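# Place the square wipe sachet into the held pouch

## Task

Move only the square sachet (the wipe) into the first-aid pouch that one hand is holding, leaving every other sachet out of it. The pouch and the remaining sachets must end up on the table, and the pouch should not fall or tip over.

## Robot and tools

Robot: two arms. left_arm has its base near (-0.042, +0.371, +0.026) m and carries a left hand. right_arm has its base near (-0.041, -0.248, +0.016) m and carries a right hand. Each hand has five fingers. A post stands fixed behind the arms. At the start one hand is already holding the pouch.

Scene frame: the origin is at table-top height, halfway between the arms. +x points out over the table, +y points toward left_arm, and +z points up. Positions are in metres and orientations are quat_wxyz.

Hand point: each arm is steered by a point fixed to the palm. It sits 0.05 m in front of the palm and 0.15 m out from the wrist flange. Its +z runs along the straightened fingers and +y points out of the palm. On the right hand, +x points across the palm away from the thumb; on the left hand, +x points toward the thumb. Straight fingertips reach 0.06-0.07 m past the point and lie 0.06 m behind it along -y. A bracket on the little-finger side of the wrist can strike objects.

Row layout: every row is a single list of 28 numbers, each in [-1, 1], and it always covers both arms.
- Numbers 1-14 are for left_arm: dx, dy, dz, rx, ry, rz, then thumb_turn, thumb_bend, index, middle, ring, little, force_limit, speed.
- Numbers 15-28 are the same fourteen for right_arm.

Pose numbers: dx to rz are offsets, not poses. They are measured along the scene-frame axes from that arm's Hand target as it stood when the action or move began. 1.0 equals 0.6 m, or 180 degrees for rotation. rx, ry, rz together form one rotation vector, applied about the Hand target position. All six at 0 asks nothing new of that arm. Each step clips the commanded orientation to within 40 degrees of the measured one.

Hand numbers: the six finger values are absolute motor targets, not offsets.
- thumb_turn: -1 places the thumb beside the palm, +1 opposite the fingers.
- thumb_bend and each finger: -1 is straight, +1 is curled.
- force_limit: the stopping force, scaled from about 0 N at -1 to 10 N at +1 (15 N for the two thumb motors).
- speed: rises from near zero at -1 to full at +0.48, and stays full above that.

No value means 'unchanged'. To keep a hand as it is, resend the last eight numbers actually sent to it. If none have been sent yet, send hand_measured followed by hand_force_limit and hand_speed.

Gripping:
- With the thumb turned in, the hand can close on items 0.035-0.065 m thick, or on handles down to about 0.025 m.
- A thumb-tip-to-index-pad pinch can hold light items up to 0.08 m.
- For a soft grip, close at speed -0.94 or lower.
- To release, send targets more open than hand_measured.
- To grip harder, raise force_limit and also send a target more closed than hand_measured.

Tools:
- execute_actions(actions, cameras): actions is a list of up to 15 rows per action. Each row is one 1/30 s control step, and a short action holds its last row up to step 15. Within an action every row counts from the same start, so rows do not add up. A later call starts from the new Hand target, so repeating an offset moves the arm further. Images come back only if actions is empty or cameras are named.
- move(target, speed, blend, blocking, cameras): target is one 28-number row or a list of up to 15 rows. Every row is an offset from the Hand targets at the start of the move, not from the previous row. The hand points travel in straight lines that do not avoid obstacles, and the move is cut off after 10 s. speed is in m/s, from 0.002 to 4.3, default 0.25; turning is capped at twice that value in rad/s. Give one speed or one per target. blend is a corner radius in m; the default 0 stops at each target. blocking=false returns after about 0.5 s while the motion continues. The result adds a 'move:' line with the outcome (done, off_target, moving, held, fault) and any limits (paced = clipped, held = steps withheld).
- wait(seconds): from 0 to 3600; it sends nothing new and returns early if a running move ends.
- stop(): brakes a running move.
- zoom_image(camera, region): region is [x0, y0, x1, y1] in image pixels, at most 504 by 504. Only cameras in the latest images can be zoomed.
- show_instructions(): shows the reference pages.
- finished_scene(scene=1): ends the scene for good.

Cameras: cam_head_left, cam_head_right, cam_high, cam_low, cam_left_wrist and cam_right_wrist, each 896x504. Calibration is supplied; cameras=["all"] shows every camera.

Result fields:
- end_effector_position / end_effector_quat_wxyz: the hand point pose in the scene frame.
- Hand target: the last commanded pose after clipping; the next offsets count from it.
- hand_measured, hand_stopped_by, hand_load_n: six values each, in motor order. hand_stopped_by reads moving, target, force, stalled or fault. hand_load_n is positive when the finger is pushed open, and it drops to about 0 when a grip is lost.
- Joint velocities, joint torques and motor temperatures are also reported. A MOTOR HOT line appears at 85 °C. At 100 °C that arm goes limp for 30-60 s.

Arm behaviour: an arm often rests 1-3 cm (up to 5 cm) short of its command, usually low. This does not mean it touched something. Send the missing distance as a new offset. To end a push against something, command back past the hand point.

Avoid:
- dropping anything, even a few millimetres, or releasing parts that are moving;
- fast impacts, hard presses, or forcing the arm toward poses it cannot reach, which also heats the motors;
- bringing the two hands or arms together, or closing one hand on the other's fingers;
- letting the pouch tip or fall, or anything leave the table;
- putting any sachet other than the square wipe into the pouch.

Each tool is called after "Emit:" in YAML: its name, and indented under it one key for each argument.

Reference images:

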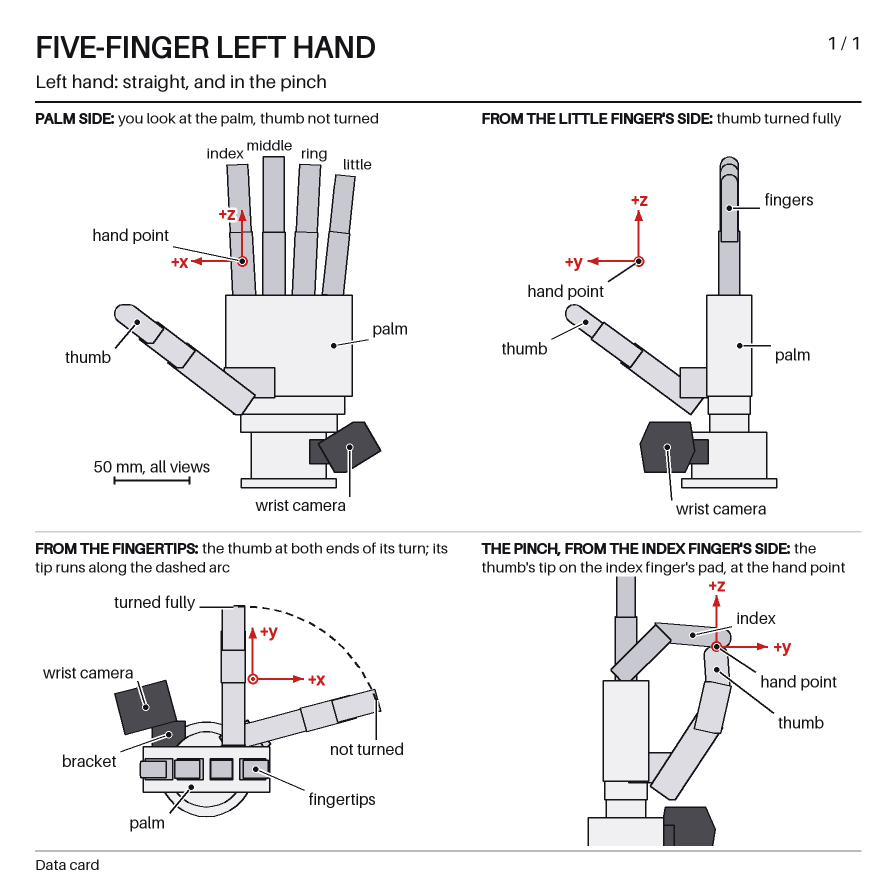

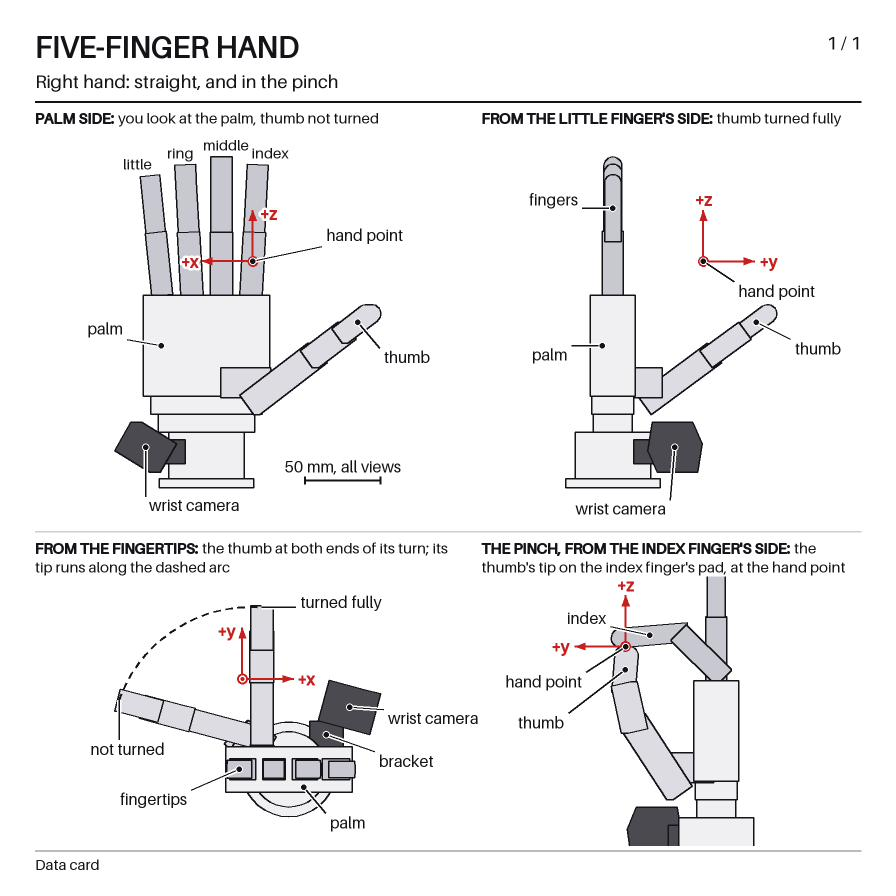

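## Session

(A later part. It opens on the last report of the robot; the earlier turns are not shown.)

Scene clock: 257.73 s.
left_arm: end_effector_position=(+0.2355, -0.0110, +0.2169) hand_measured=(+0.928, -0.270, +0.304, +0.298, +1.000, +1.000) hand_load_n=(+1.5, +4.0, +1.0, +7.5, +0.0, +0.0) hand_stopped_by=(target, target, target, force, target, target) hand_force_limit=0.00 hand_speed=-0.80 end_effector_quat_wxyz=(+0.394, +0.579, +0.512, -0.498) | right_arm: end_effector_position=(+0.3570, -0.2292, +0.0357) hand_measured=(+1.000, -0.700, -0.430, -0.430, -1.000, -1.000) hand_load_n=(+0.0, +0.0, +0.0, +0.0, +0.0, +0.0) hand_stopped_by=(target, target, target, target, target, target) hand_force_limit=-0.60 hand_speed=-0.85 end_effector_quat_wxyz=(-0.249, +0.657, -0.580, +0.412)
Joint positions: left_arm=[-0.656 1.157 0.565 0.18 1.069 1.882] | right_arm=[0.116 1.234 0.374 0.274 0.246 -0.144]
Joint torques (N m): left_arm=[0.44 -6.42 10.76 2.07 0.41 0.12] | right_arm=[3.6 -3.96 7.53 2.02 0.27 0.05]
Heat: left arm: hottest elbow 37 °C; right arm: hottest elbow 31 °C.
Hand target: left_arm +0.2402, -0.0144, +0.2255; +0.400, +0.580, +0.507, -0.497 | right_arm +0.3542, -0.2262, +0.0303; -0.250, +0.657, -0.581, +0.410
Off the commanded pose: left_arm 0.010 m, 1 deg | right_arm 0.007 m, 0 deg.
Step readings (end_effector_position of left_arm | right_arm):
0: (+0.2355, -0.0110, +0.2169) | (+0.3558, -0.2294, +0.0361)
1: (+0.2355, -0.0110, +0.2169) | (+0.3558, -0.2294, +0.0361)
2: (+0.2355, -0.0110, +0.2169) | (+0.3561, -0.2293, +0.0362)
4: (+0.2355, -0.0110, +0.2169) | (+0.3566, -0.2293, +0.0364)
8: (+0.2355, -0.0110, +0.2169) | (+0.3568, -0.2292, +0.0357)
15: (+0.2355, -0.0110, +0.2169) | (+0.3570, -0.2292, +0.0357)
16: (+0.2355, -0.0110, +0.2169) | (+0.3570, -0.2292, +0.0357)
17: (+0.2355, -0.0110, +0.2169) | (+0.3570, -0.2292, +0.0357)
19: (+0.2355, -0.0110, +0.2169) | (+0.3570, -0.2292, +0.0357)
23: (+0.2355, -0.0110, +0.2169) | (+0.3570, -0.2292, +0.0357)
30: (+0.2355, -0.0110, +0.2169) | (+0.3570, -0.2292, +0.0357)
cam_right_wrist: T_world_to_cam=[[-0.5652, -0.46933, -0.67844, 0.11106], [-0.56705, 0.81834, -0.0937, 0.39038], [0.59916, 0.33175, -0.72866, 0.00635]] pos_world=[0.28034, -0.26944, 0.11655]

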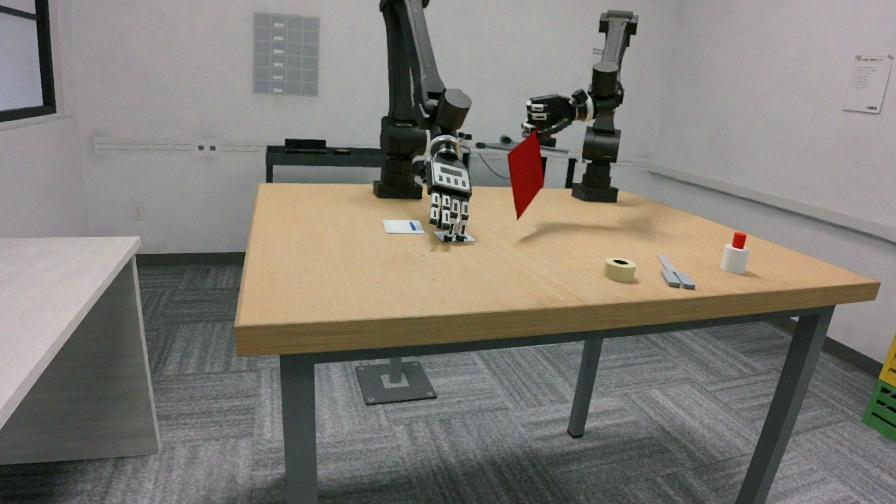

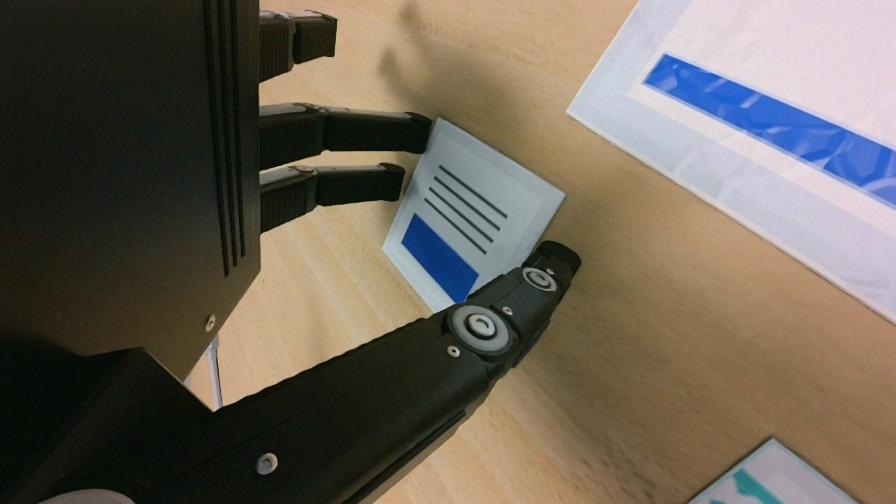

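Emit:
execute_actions:
  actions:
    - [[0,0,0,0,0,0,0.928,-0.268,0.304,0.298,1.0,1.0,0.0,-0.8,0,0,0,0,0,0,1.0,-0.7,-0.35,-0.37,-1.0,-1.0,-0.6,-0.9]]
    - [[0,0,0,0,0,0,0.928,-0.268,0.304,0.298,1.0,1.0,0.0,-0.8,0,0,0.0,0,0,0,1.0,-0.7,-0.35,-0.37,-1.0,-1.0,-0.6,-0.9]]
  cameras: ["cam_low","cam_right_wrist"]

Emit:
zoom_image:
  camera: "cam_low"
  region: [420, 200, 490, 260]

Emit:
zoom_image:
  camera: "cam_right_wrist"
  region: [320, 80, 620, 350]

Scene clock: 262.17 s.
left_arm: end_effector_position=(+0.2355, -0.0110, +0.2169) hand_measured=(+0.928, -0.270, +0.304, +0.298, +1.000, +1.000) hand_load_n=(+1.5, +4.0, +1.0, +7.5, +0.0, +0.0) hand_stopped_by=(target, target, target, force, target, target) hand_force_limit=0.00 hand_speed=-0.80 end_effector_quat_wxyz=(+0.394, +0.579, +0.512, -0.498) | right_arm: end_effector_position=(+0.3570, -0.2292, +0.0357) hand_measured=(+1.000, -0.700, -0.350, -0.370, -1.000, -1.000) hand_load_n=(+0.0, +0.0, +0.0, +0.0, +0.0, +0.0) hand_stopped_by=(target, target, target, target, target, target) hand_force_limit=-0.60 hand_speed=-0.90 end_effector_quat_wxyz=(-0.249, +0.657, -0.580, +0.412)
Joint positions: left_arm=[-0.656 1.157 0.565 0.18 1.069 1.882] | right_arm=[0.116 1.234 0.374 0.274 0.246 -0.144]
Joint torques (N m): left_arm=[0.38 -6.42 10.77 2.07 0.41 0.12] | right_arm=[3.66 -3.78 7.53 2.09 0.26 0.05]
Heat: left arm: hottest elbow 37 °C; right arm: hottest elbow 30 °C.
Hand target: left_arm +0.2402, -0.0144, +0.2255; +0.400, +0.580, +0.507, -0.497 | right_arm +0.3542, -0.2262, +0.0303; -0.250, +0.657, -0.581, +0.410
Off the commanded pose: left_arm 0.010 m, 1 deg | right_arm 0.007 m, 0 deg.
Step readings (end_effector_position of left_arm | right_arm):
0: (+0.2355, -0.0110, +0.2169) | (+0.3570, -0.2292, +0.0357)
1: (+0.2355, -0.0110, +0.2169) | (+0.3570, -0.2292, +0.0357)
2: (+0.2355, -0.0110, +0.2169) | (+0.3570, -0.2292, +0.0357)
4: (+0.2355, -0.0110, +0.2169) | (+0.3570, -0.2292, +0.0357)
8: (+0.2355, -0.0110, +0.2169) | (+0.3570, -0.2292, +0.0357)
15: (+0.2355, -0.0110, +0.2169) | (+0.3570, -0.2292, +0.0357)
16: (+0.2355, -0.0110, +0.2169) | (+0.3570, -0.2292, +0.0357)
17: (+0.2355, -0.0110, +0.2169) | (+0.3570, -0.2292, +0.0357)
19: (+0.2355, -0.0110, +0.2169) | (+0.3570, -0.2292, +0.0357)
23: (+0.2355, -0.0110, +0.2169) | (+0.3570, -0.2292, +0.0357)
30: (+0.2355, -0.0110, +0.2169) | (+0.3570, -0.2292, +0.0357)
cam_right_wrist: T_world_to_cam=[[-0.5652, -0.46933, -0.67844, 0.11106], [-0.56705, 0.81834, -0.0937, 0.39038], [0.59916, 0.33175, -0.72866, 0.00635]] pos_world=[0.28034, -0.26944, 0.11655]

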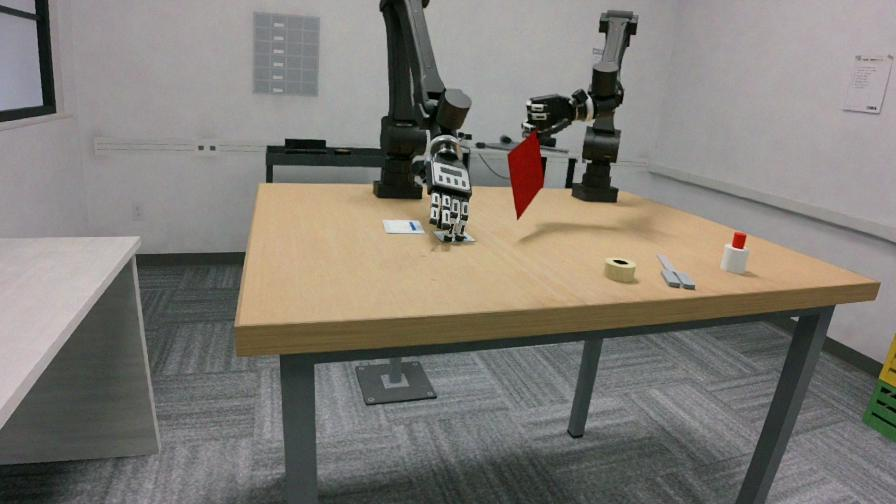

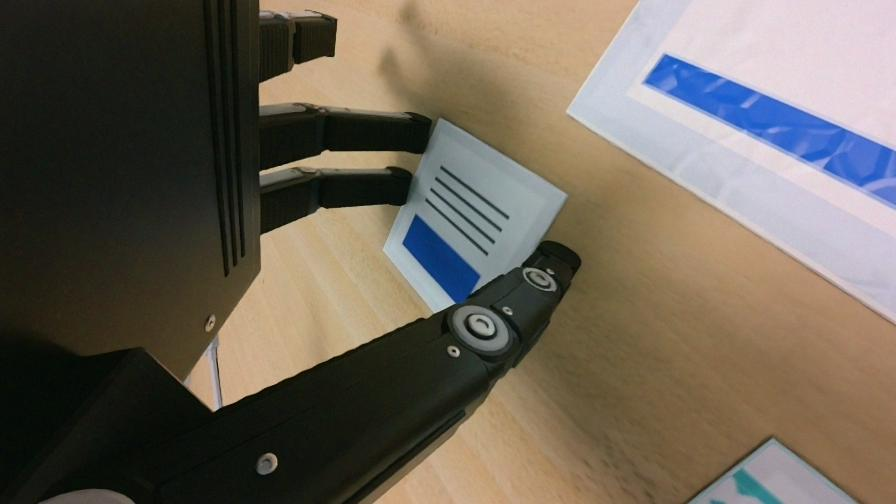

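Scaled by 7.200 from the camera's image (finer frame: 1280x720).

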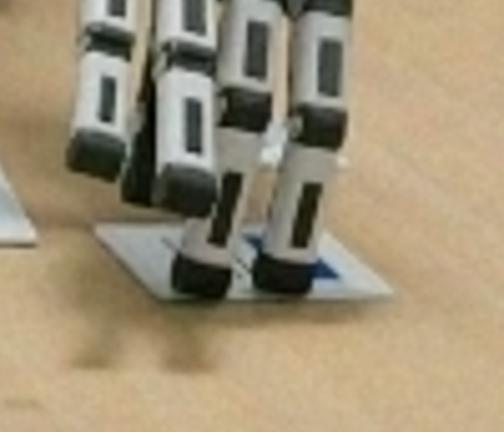

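Scaled by 1.680 from the camera's image (finer frame: 1280x720).

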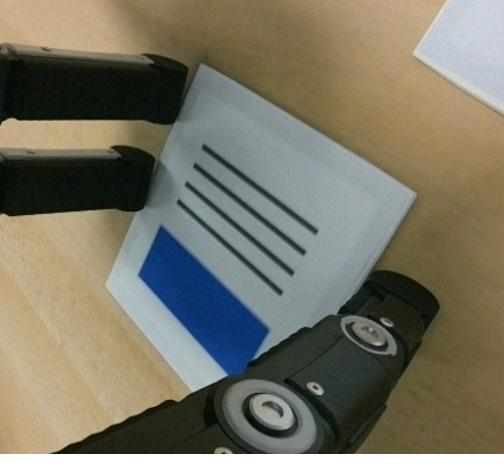

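Emit:
execute_actions:
  actions:
    - [[0,0,0,0,0,0,0.928,-0.268,0.304,0.298,1.0,1.0,0.0,-0.8,0,0,0,0,0,0,1.0,-0.7,-0.28,-0.31,-1.0,-1.0,-0.6,-0.9]]
    - [[0,0,0,0,0,0,0.928,-0.268,0.304,0.298,1.0,1.0,0.0,-0.8,0,0,0.0,0,0,0,1.0,-0.7,-0.28,-0.31,-1.0,-1.0,-0.6,-0.9]]
  cameras: ["cam_low","cam_right_wrist"]

Emit:
zoom_image:
  camera: "cam_low"
  region: [420, 200, 490, 260]

Emit:
zoom_image:
  camera: "cam_right_wrist"
  region: [320, 80, 620, 350]

Scene clock: 266.87 s.
left_arm: end_effector_position=(+0.2355, -0.0110, +0.2169) hand_measured=(+0.928, -0.270, +0.304, +0.298, +1.000, +1.000) hand_load_n=(+1.0, +4.0, +1.5, +7.5, +0.0, +0.0) hand_stopped_by=(target, target, target, force, target, target) hand_force_limit=0.00 hand_speed=-0.80 end_effector_quat_wxyz=(+0.394, +0.579, +0.512, -0.498) | right_arm: end_effector_position=(+0.3570, -0.2292, +0.0357) hand_measured=(+1.000, -0.700, -0.280, -0.310, -1.000, -1.000) hand_load_n=(+0.0, +0.0, +0.0, +0.0, +0.0, +0.0) hand_stopped_by=(target, target, target, target, target, target) hand_force_limit=-0.60 hand_speed=-0.90 end_effector_quat_wxyz=(-0.249, +0.657, -0.580, +0.412)
Joint positions: left_arm=[-0.656 1.157 0.565 0.18 1.069 1.882] | right_arm=[0.116 1.234 0.374 0.274 0.246 -0.143]
Joint torques (N m): left_arm=[0.44 -6.42 10.76 2.09 0.41 0.12] | right_arm=[3.55 -3.72 7.47 1.95 0.27 0.04]
Heat: left arm: hottest elbow 37 °C; right arm: hottest elbow 30 °C.
Hand target: left_arm +0.2402, -0.0144, +0.2255; +0.400, +0.580, +0.507, -0.497 | right_arm +0.3542, -0.2262, +0.0303; -0.250, +0.657, -0.581, +0.410
Off the commanded pose: left_arm 0.010 m, 1 deg | right_arm 0.007 m, 0 deg.
Step readings (end_effector_position of left_arm | right_arm):
0: (+0.2355, -0.0110, +0.2169) | (+0.3570, -0.2292, +0.0357)
1: (+0.2355, -0.0110, +0.2169) | (+0.3570, -0.2292, +0.0357)
2: (+0.2355, -0.0110, +0.2169) | (+0.3570, -0.2292, +0.0357)
4: (+0.2355, -0.0110, +0.2169) | (+0.3570, -0.2292, +0.0357)
8: (+0.2355, -0.0110, +0.2169) | (+0.3570, -0.2292, +0.0357)
15: (+0.2355, -0.0110, +0.2169) | (+0.3570, -0.2292, +0.0357)
16: (+0.2355, -0.0110, +0.2169) | (+0.3570, -0.2292, +0.0357)
17: (+0.2355, -0.0110, +0.2169) | (+0.3570, -0.2292, +0.0357)
19: (+0.2355, -0.0110, +0.2169) | (+0.3570, -0.2292, +0.0357)
23: (+0.2355, -0.0110, +0.2169) | (+0.3570, -0.2292, +0.0357)
30: (+0.2355, -0.0110, +0.2169) | (+0.3570, -0.2292, +0.0357)
cam_right_wrist: T_world_to_cam=[[-0.5653, -0.46899, -0.67859, 0.1112], [-0.56687, 0.81849, -0.09345, 0.39034], [0.59925, 0.33184, -0.72855, 0.00633]] pos_world=[0.28034, -0.26944, 0.11655]

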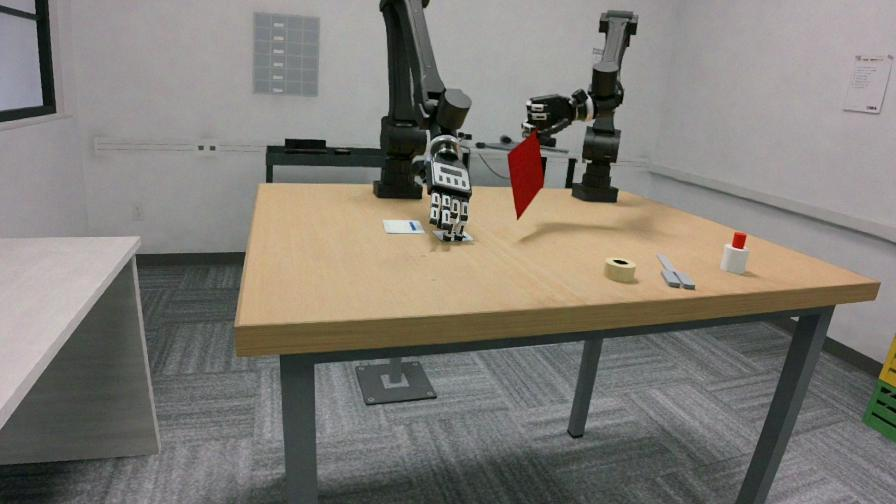

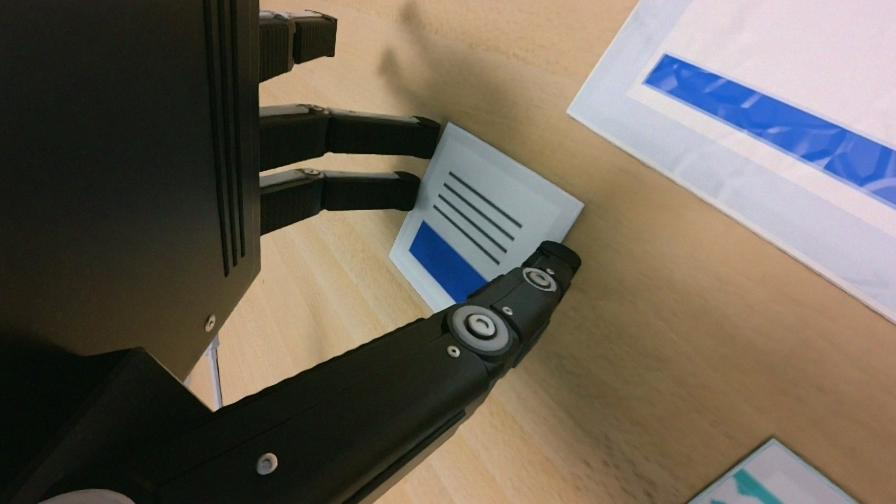

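Scaled by 7.200 from the camera's image (finer frame: 1280x720).

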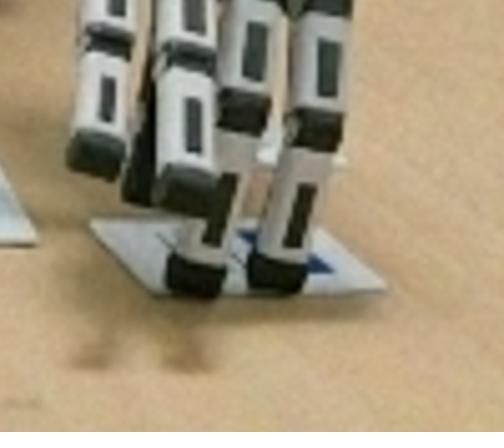

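Scaled by 1.680 from the camera's image (finer frame: 1280x720).

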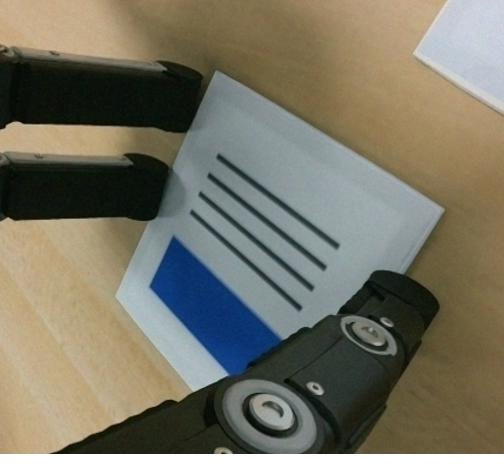

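Emit:
execute_actions:
  actions:
    - [[0,0,0,0,0,0,0.928,-0.268,0.304,0.298,1.0,1.0,0.0,-0.8,0,0,0,0,0,0,1.0,-0.7,-0.23,-0.26,-1.0,-1.0,-0.6,-0.9]]
    - [[0,0,0,0,0,0,0.928,-0.268,0.304,0.298,1.0,1.0,0.0,-0.8,0,0,0.0,0,0,0,1.0,-0.7,-0.23,-0.26,-1.0,-1.0,-0.6,-0.9]]
  cameras: ["cam_low","cam_right_wrist"]

Emit:
zoom_image:
  camera: "cam_low"
  region: [420, 200, 490, 260]

Emit:
zoom_image:
  camera: "cam_right_wrist"
  region: [320, 80, 620, 350]

Scene clock: 271.23 s.
left_arm: end_effector_position=(+0.2355, -0.0110, +0.2169) hand_measured=(+0.928, -0.270, +0.304, +0.298, +1.000, +1.000) hand_load_n=(+1.5, +4.0, +1.0, +7.5, +0.0, +0.0) hand_stopped_by=(target, target, target, force, target, target) hand_force_limit=0.00 hand_speed=-0.80 end_effector_quat_wxyz=(+0.394, +0.579, +0.512, -0.498) | right_arm: end_effector_position=(+0.3571, -0.2292, +0.0359) hand_measured=(+1.000, -0.700, -0.230, -0.260, -1.000, -1.000) hand_load_n=(+0.0, +0.0, +0.0, +0.0, +0.0, +0.0) hand_stopped_by=(target, target, target, target, target, target) hand_force_limit=-0.60 hand_speed=-0.90 end_effector_quat_wxyz=(-0.249, +0.657, -0.580, +0.412)
Joint positions: left_arm=[-0.656 1.157 0.565 0.18 1.069 1.882] | right_arm=[0.116 1.234 0.374 0.275 0.246 -0.143]
Joint torques (N m): left_arm=[0.44 -6.42 10.77 2.07 0.41 0.12] | right_arm=[3.49 -3.49 7.5 1.99 0.26 0.03]
Heat: left arm: hottest elbow 37 °C; right arm: hottest elbow 30 °C.
Hand target: left_arm +0.2402, -0.0144, +0.2255; +0.400, +0.580, +0.507, -0.497 | right_arm +0.3542, -0.2262, +0.0303; -0.250, +0.657, -0.581, +0.410
Off the commanded pose: left_arm 0.010 m, 1 deg | right_arm 0.007 m, 0 deg.
Step readings (end_effector_position of left_arm | right_arm):
0: (+0.2355, -0.0110, +0.2169) | (+0.3570, -0.2292, +0.0357)
1: (+0.2355, -0.0110, +0.2169) | (+0.3570, -0.2292, +0.0357)
2: (+0.2355, -0.0110, +0.2169) | (+0.3570, -0.2292, +0.0357)
4: (+0.2355, -0.0110, +0.2169) | (+0.3570, -0.2292, +0.0357)
8: (+0.2355, -0.0110, +0.2169) | (+0.3570, -0.2292, +0.0358)
15: (+0.2355, -0.0110, +0.2169) | (+0.3571, -0.2292, +0.0359)
16: (+0.2355, -0.0110, +0.2169) | (+0.3571, -0.2292, +0.0359)
17: (+0.2355, -0.0110, +0.2169) | (+0.3571, -0.2292, +0.0359)
19: (+0.2355, -0.0110, +0.2169) | (+0.3571, -0.2292, +0.0359)
23: (+0.2355, -0.0110, +0.2169) | (+0.3571, -0.2292, +0.0359)
30: (+0.2355, -0.0110, +0.2169) | (+0.3571, -0.2292, +0.0359)
cam_right_wrist: T_world_to_cam=[[-0.56475, -0.46891, -0.6791, 0.11125], [-0.56679, 0.8185, -0.09381, 0.39043], [0.59983, 0.33193, -0.72803, 0.00615]] pos_world=[0.28043, -0.26944, 0.11665]

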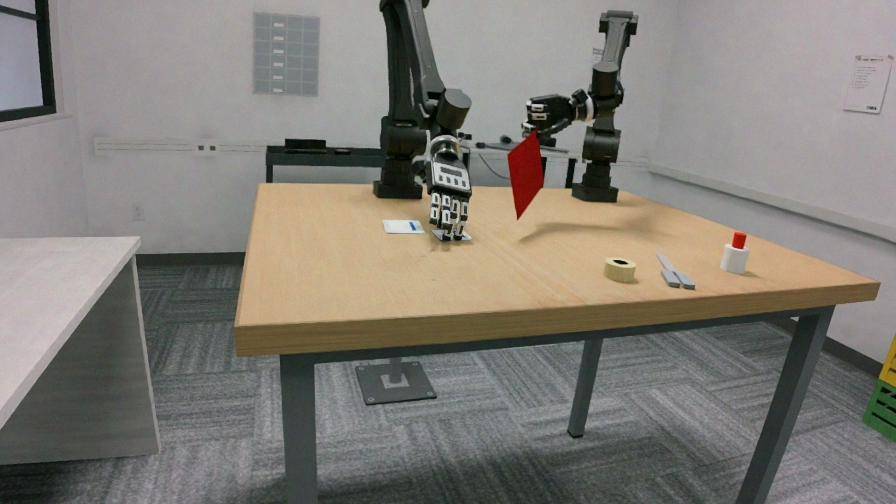

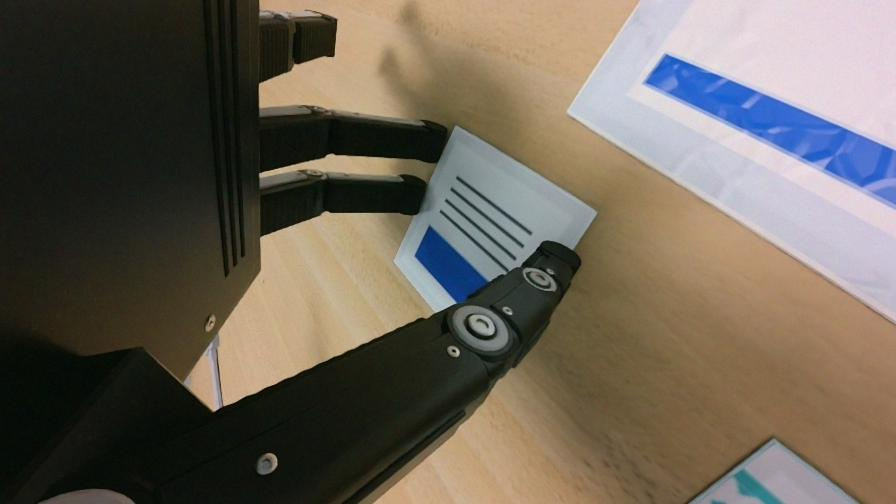

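Scaled by 7.200 from the camera's image (finer frame: 1280x720).

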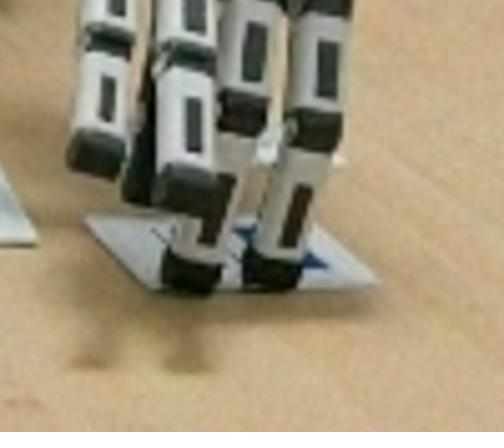

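Scaled by 1.680 from the camera's image (finer frame: 1280x720).

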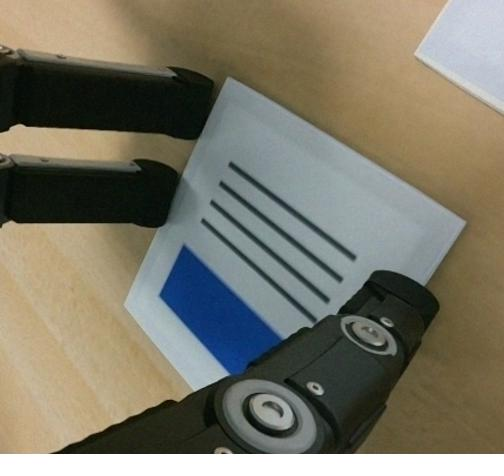

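Emit:
move:
  target:
    - [0,0,0,0,0,0,0.928,-0.268,0.304,0.298,1.0,1.0,0.0,-0.8,0.0,0.0,0.022,0,0,0,1.0,-0.7,-0.5,-0.5,-1.0,-1.0,-0.4,-0.2]
    - [0,0,0,0,0,0,0.928,-0.268,0.304,0.298,1.0,1.0,0.0,-0.8,-0.0167,0.002,0.022,0,-0.0167,0,1.0,-0.7,-0.56,-0.56,-1.0,-1.0,-0.4,-0.2]
  speed: 0.05
  cameras: ["cam_low","cam_high","cam_head_left","cam_right_wrist"]

Emit:
zoom_image:
  camera: "cam_low"
  region: [420, 200, 490, 260]

Emit:
zoom_image:
  camera: "cam_right_wrist"
  region: [380, 80, 680, 350]

Emit:
zoom_image:
  camera: "cam_high"
  region: [420, 110, 490, 180]

Scene clock: 282.17 s.
left_arm: end_effector_position=(+0.2355, -0.0110, +0.2169) hand_measured=(+0.928, -0.270, +0.304, +0.298, +1.000, +1.000) hand_load_n=(+1.5, +4.0, +1.5, +7.5, +0.0, +0.0) hand_stopped_by=(target, target, target, force, target, target) hand_force_limit=0.00 hand_speed=-0.80 end_effector_quat_wxyz=(+0.394, +0.579, +0.512, -0.498) | right_arm: end_effector_position=(+0.3435, -0.2285, +0.0394) hand_measured=(+1.000, -0.700, -0.560, -0.560, -1.000, -1.000) hand_load_n=(+0.0, +0.0, +0.0, +0.0, +0.0, +0.0) hand_stopped_by=(target, target, target, target, target, target) hand_force_limit=-0.40 hand_speed=-0.20 end_effector_quat_wxyz=(-0.256, +0.651, -0.576, +0.422)
Joint positions: left_arm=[-0.656 1.157 0.565 0.18 1.069 1.882] | right_arm=[0.129 1.177 0.327 0.291 0.261 -0.142]
Joint torques (N m): left_arm=[0.38 -6.42 10.76 2.07 0.41 0.12] | right_arm=[3.6 -4.72 7.75 2 0.27 0.04]
Heat: left arm: hottest elbow 37 °C; right arm: hottest elbow 30 °C.
Hand target: left_arm +0.2402, -0.0144, +0.2255; +0.400, +0.580, +0.507, -0.497 | right_arm +0.3440, -0.2251, +0.0434; -0.265, +0.646, -0.575, +0.427
Off the commanded pose: left_arm 0.010 m, 1 deg | right_arm 0.005 m, 1 deg.
move: done
cam_right_wrist: T_world_to_cam=[[-0.54644, -0.47119, -0.69237, 0.10002], [-0.56373, 0.81833, -0.112, 0.38211], [0.61937, 0.32911, -0.71279, 0.00873]] pos_world=[0.26466, -0.26843, 0.11827]
Images, in order (width x height): cam_head_left 896x504, cam_high 896x504, cam_low 896x504, cam_right_wrist 896x504.

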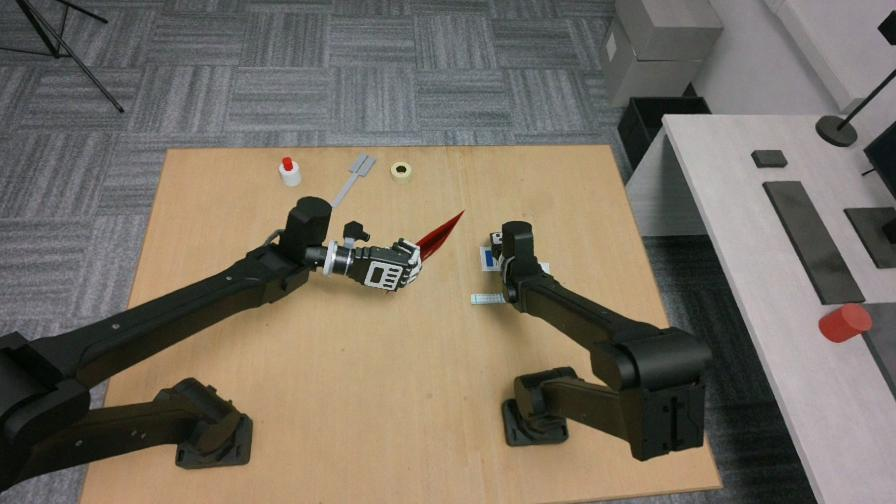

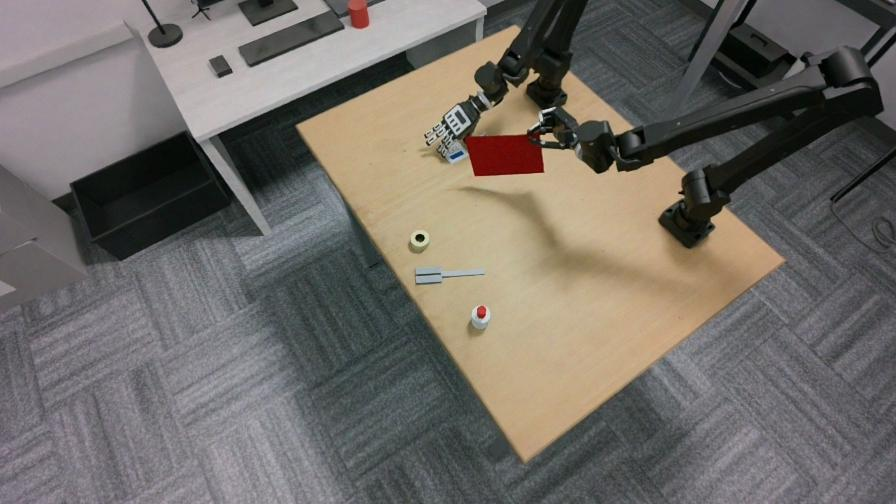

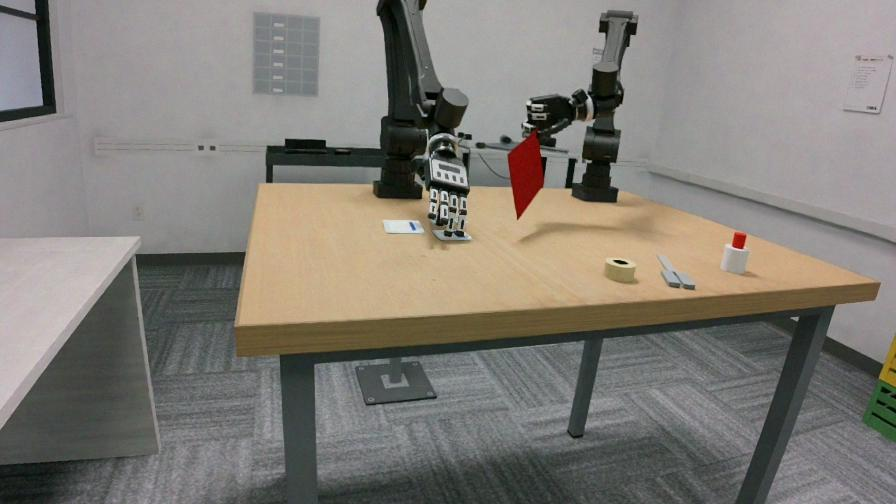

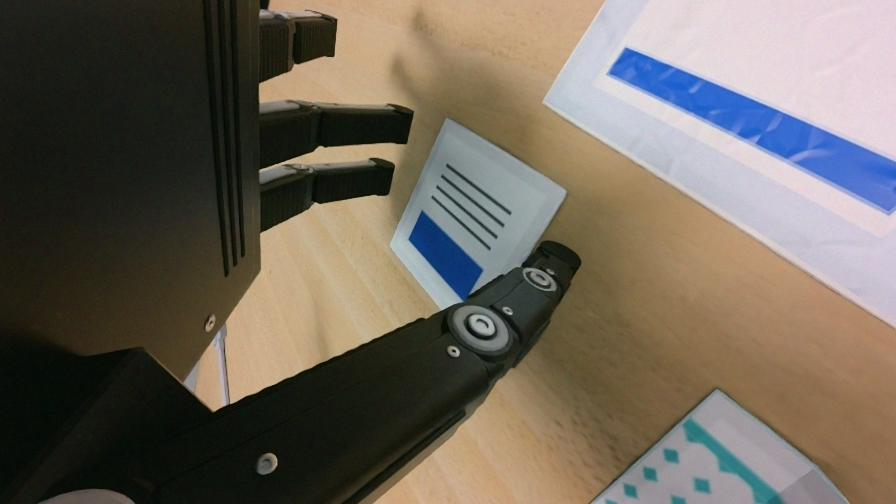

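Scaled by 7.200 from the camera's image (finer frame: 1280x720).

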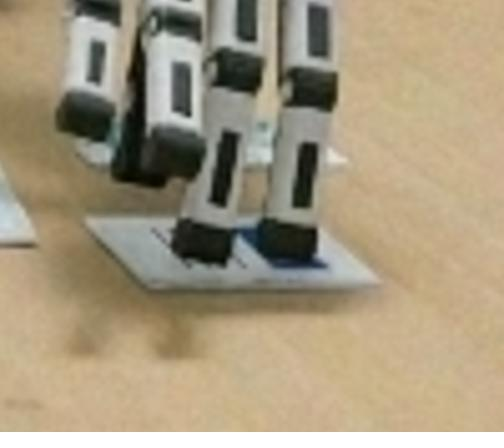

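Scaled by 1.680 from the camera's image (finer frame: 1280x720).

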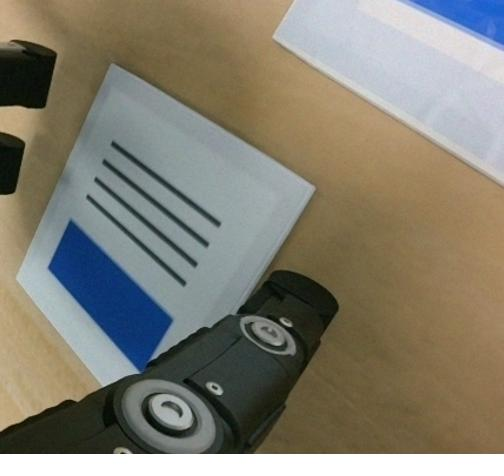

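Scaled by 7.200 from the camera's image (finer frame: 1280x720).

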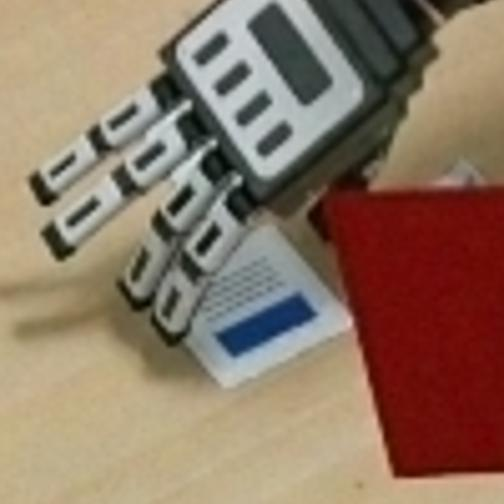

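Emit:
move:
  target: [0,0,0,0,0,0,0.928,-0.268,0.304,0.298,1.0,1.0,0.0,-0.8,0.0,0.0,-0.018,0,0,0,1.0,-0.7,-0.45,-0.45,-1.0,-1.0,-0.4,-0.6]
  speed: 0.03
  cameras: ["cam_low","cam_right_wrist"]

Emit:
zoom_image:
  camera: "cam_low"
  region: [420, 200, 490, 260]

Emit:
zoom_image:
  camera: "cam_right_wrist"
  region: [320, 80, 620, 350]

Scene clock: 289.00 s.
left_arm: end_effector_position=(+0.2355, -0.0110, +0.2169) hand_measured=(+0.928, -0.270, +0.304, +0.298, +1.000, +1.000) hand_load_n=(+1.5, +4.0, +1.5, +8.0, +0.0, +0.0) hand_stopped_by=(target, target, target, force, target, target) hand_force_limit=0.00 hand_speed=-0.80 end_effector_quat_wxyz=(+0.394, +0.579, +0.512, -0.498) | right_arm: end_effector_position=(+0.3459, -0.2282, +0.0363) hand_measured=(+1.000, -0.700, -0.450, -0.450, -1.000, -1.000) hand_load_n=(+0.0, +0.0, +0.0, +0.0, -0.5, +0.0) hand_stopped_by=(target, target, target, target, target, target) hand_force_limit=-0.40 hand_speed=-0.60 end_effector_quat_wxyz=(-0.263, +0.647, -0.574, +0.428)
Joint positions: left_arm=[-0.656 1.157 0.565 0.18 1.069 1.882] | right_arm=[0.129 1.201 0.314 0.349 0.261 -0.142]
Joint torques (N m): left_arm=[0.44 -6.42 10.76 2.07 0.41 0.12] | right_arm=[3.66 -3.31 7.43 2.06 0.26 0.04]
Heat: left arm: hottest elbow 37 °C; right arm: hottest elbow 30 °C.
Hand target: left_arm +0.2402, -0.0144, +0.2255; +0.400, +0.580, +0.507, -0.497 | right_arm +0.3442, -0.2251, +0.0328; -0.265, +0.646, -0.574, +0.427
Off the commanded pose: left_arm 0.010 m, 1 deg | right_arm 0.005 m, 0 deg.
move: done
cam_right_wrist: T_world_to_cam=[[-0.53189, -0.46937, -0.70483, 0.09507], [-0.56129, 0.81864, -0.1216, 0.38242], [0.63408, 0.33093, -0.69888, -0.0003]] pos_world=[0.2654, -0.26834, 0.1133]

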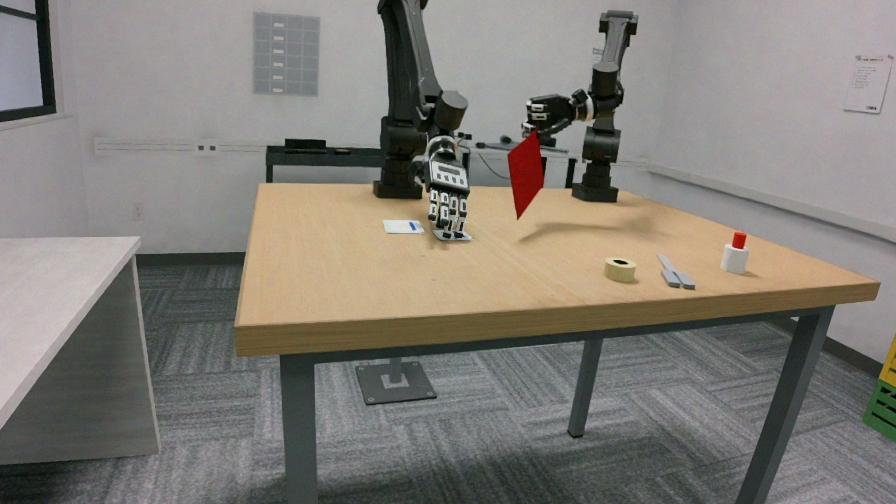

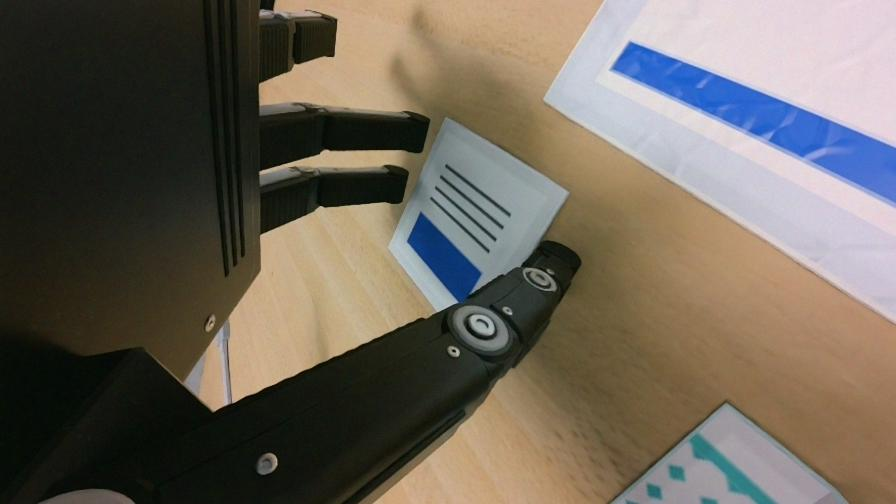

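Scaled by 7.200 from the camera's image (finer frame: 1280x720).

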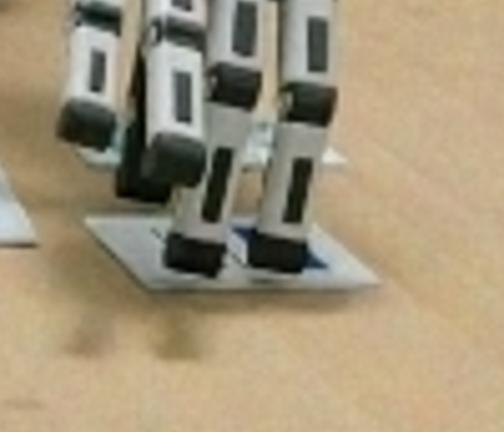

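Scaled by 1.680 from the camera's image (finer frame: 1280x720).

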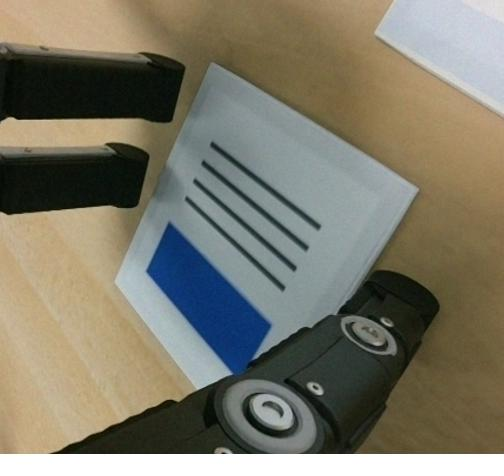

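Emit:
move:
  target: [0,0,0,0,0,0,0.928,-0.268,0.304,0.298,1.0,1.0,0.0,-0.8,0.0,0.0,-0.005,0,0,0,1.0,-0.7,-0.45,-0.45,-1.0,-1.0,-0.4,-0.6]
  speed: 0.03
  cameras: ["cam_low","cam_right_wrist"]

Emit:
zoom_image:
  camera: "cam_low"
  region: [420, 200, 490, 260]

Scene clock: 294.23 s.
left_arm: end_effector_position=(+0.2355, -0.0110, +0.2169) hand_measured=(+0.928, -0.270, +0.304, +0.298, +1.000, +1.000) hand_load_n=(+1.5, +4.0, +1.0, +8.0, +0.0, +0.0) hand_stopped_by=(target, target, target, force, target, target) hand_force_limit=0.00 hand_speed=-0.80 end_effector_quat_wxyz=(+0.394, +0.579, +0.512, -0.498) | right_arm: end_effector_position=(+0.3476, -0.2280, +0.0350) hand_measured=(+1.000, -0.700, -0.450, -0.450, -1.000, -1.000) hand_load_n=(+0.0, -0.5, +0.0, +0.0, +0.0, +0.0) hand_stopped_by=(target, target, target, target, target, target) hand_force_limit=-0.40 hand_speed=-0.60 end_effector_quat_wxyz=(-0.264, +0.646, -0.574, +0.429)
Joint positions: left_arm=[-0.656 1.157 0.565 0.18 1.069 1.882] | right_arm=[0.129 1.213 0.314 0.365 0.261 -0.142]
Joint torques (N m): left_arm=[0.38 -6.42 10.77 2.09 0.41 0.12] | right_arm=[3.66 -2.96 7.04 2.1 0.29 0.03]
Heat: left arm: hottest elbow 37 °C; right arm: hottest elbow 30 °C.
Hand target: left_arm +0.2402, -0.0144, +0.2255; +0.400, +0.580, +0.507, -0.497 | right_arm +0.3442, -0.2251, +0.0297; -0.265, +0.646, -0.574, +0.427
Off the commanded pose: left_arm 0.010 m, 1 deg | right_arm 0.007 m, 0 deg.
move: done
cam_right_wrist: T_world_to_cam=[[-0.52898, -0.46901, -0.70726, 0.09444], [-0.56082, 0.81868, -0.12344, 0.38308], [0.63692, 0.33134, -0.6961, -0.00329]] pos_world=[0.26689, -0.26824, 0.11179]

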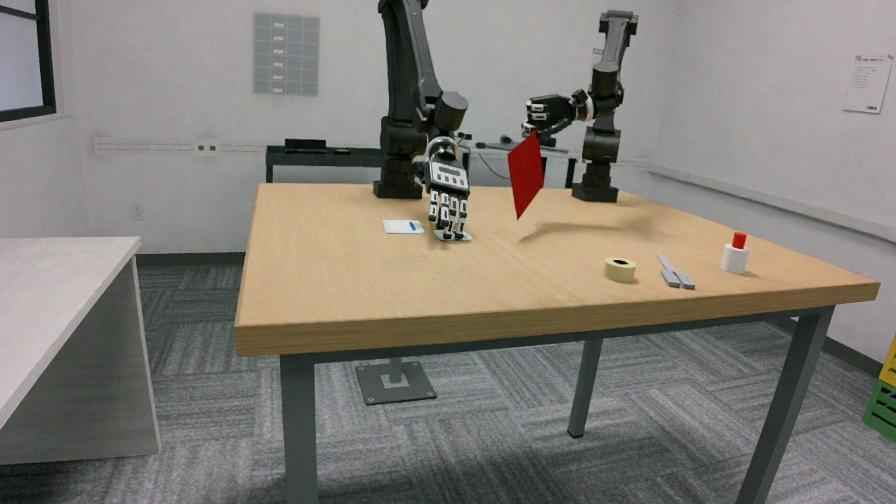

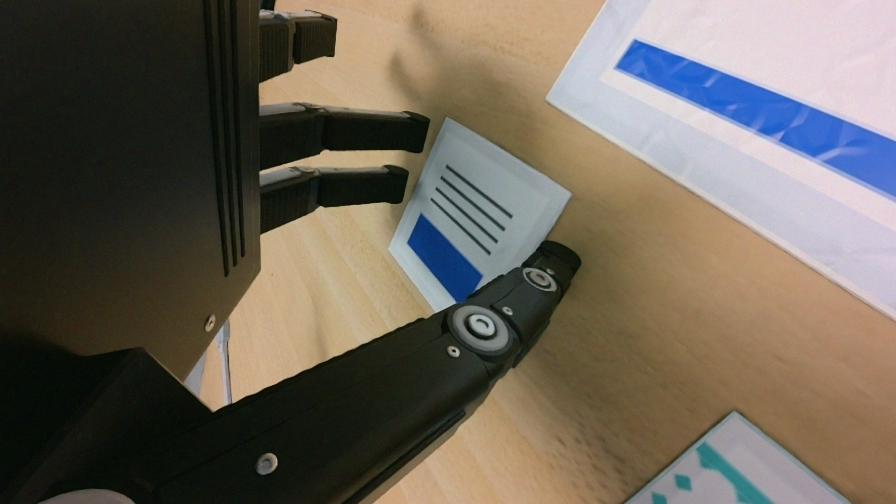

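Scaled by 7.200 from the camera's image (finer frame: 1280x720).

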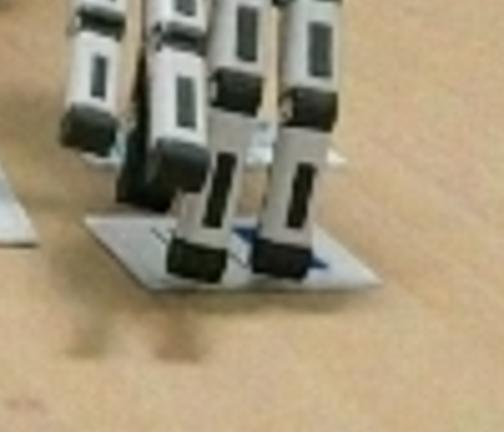

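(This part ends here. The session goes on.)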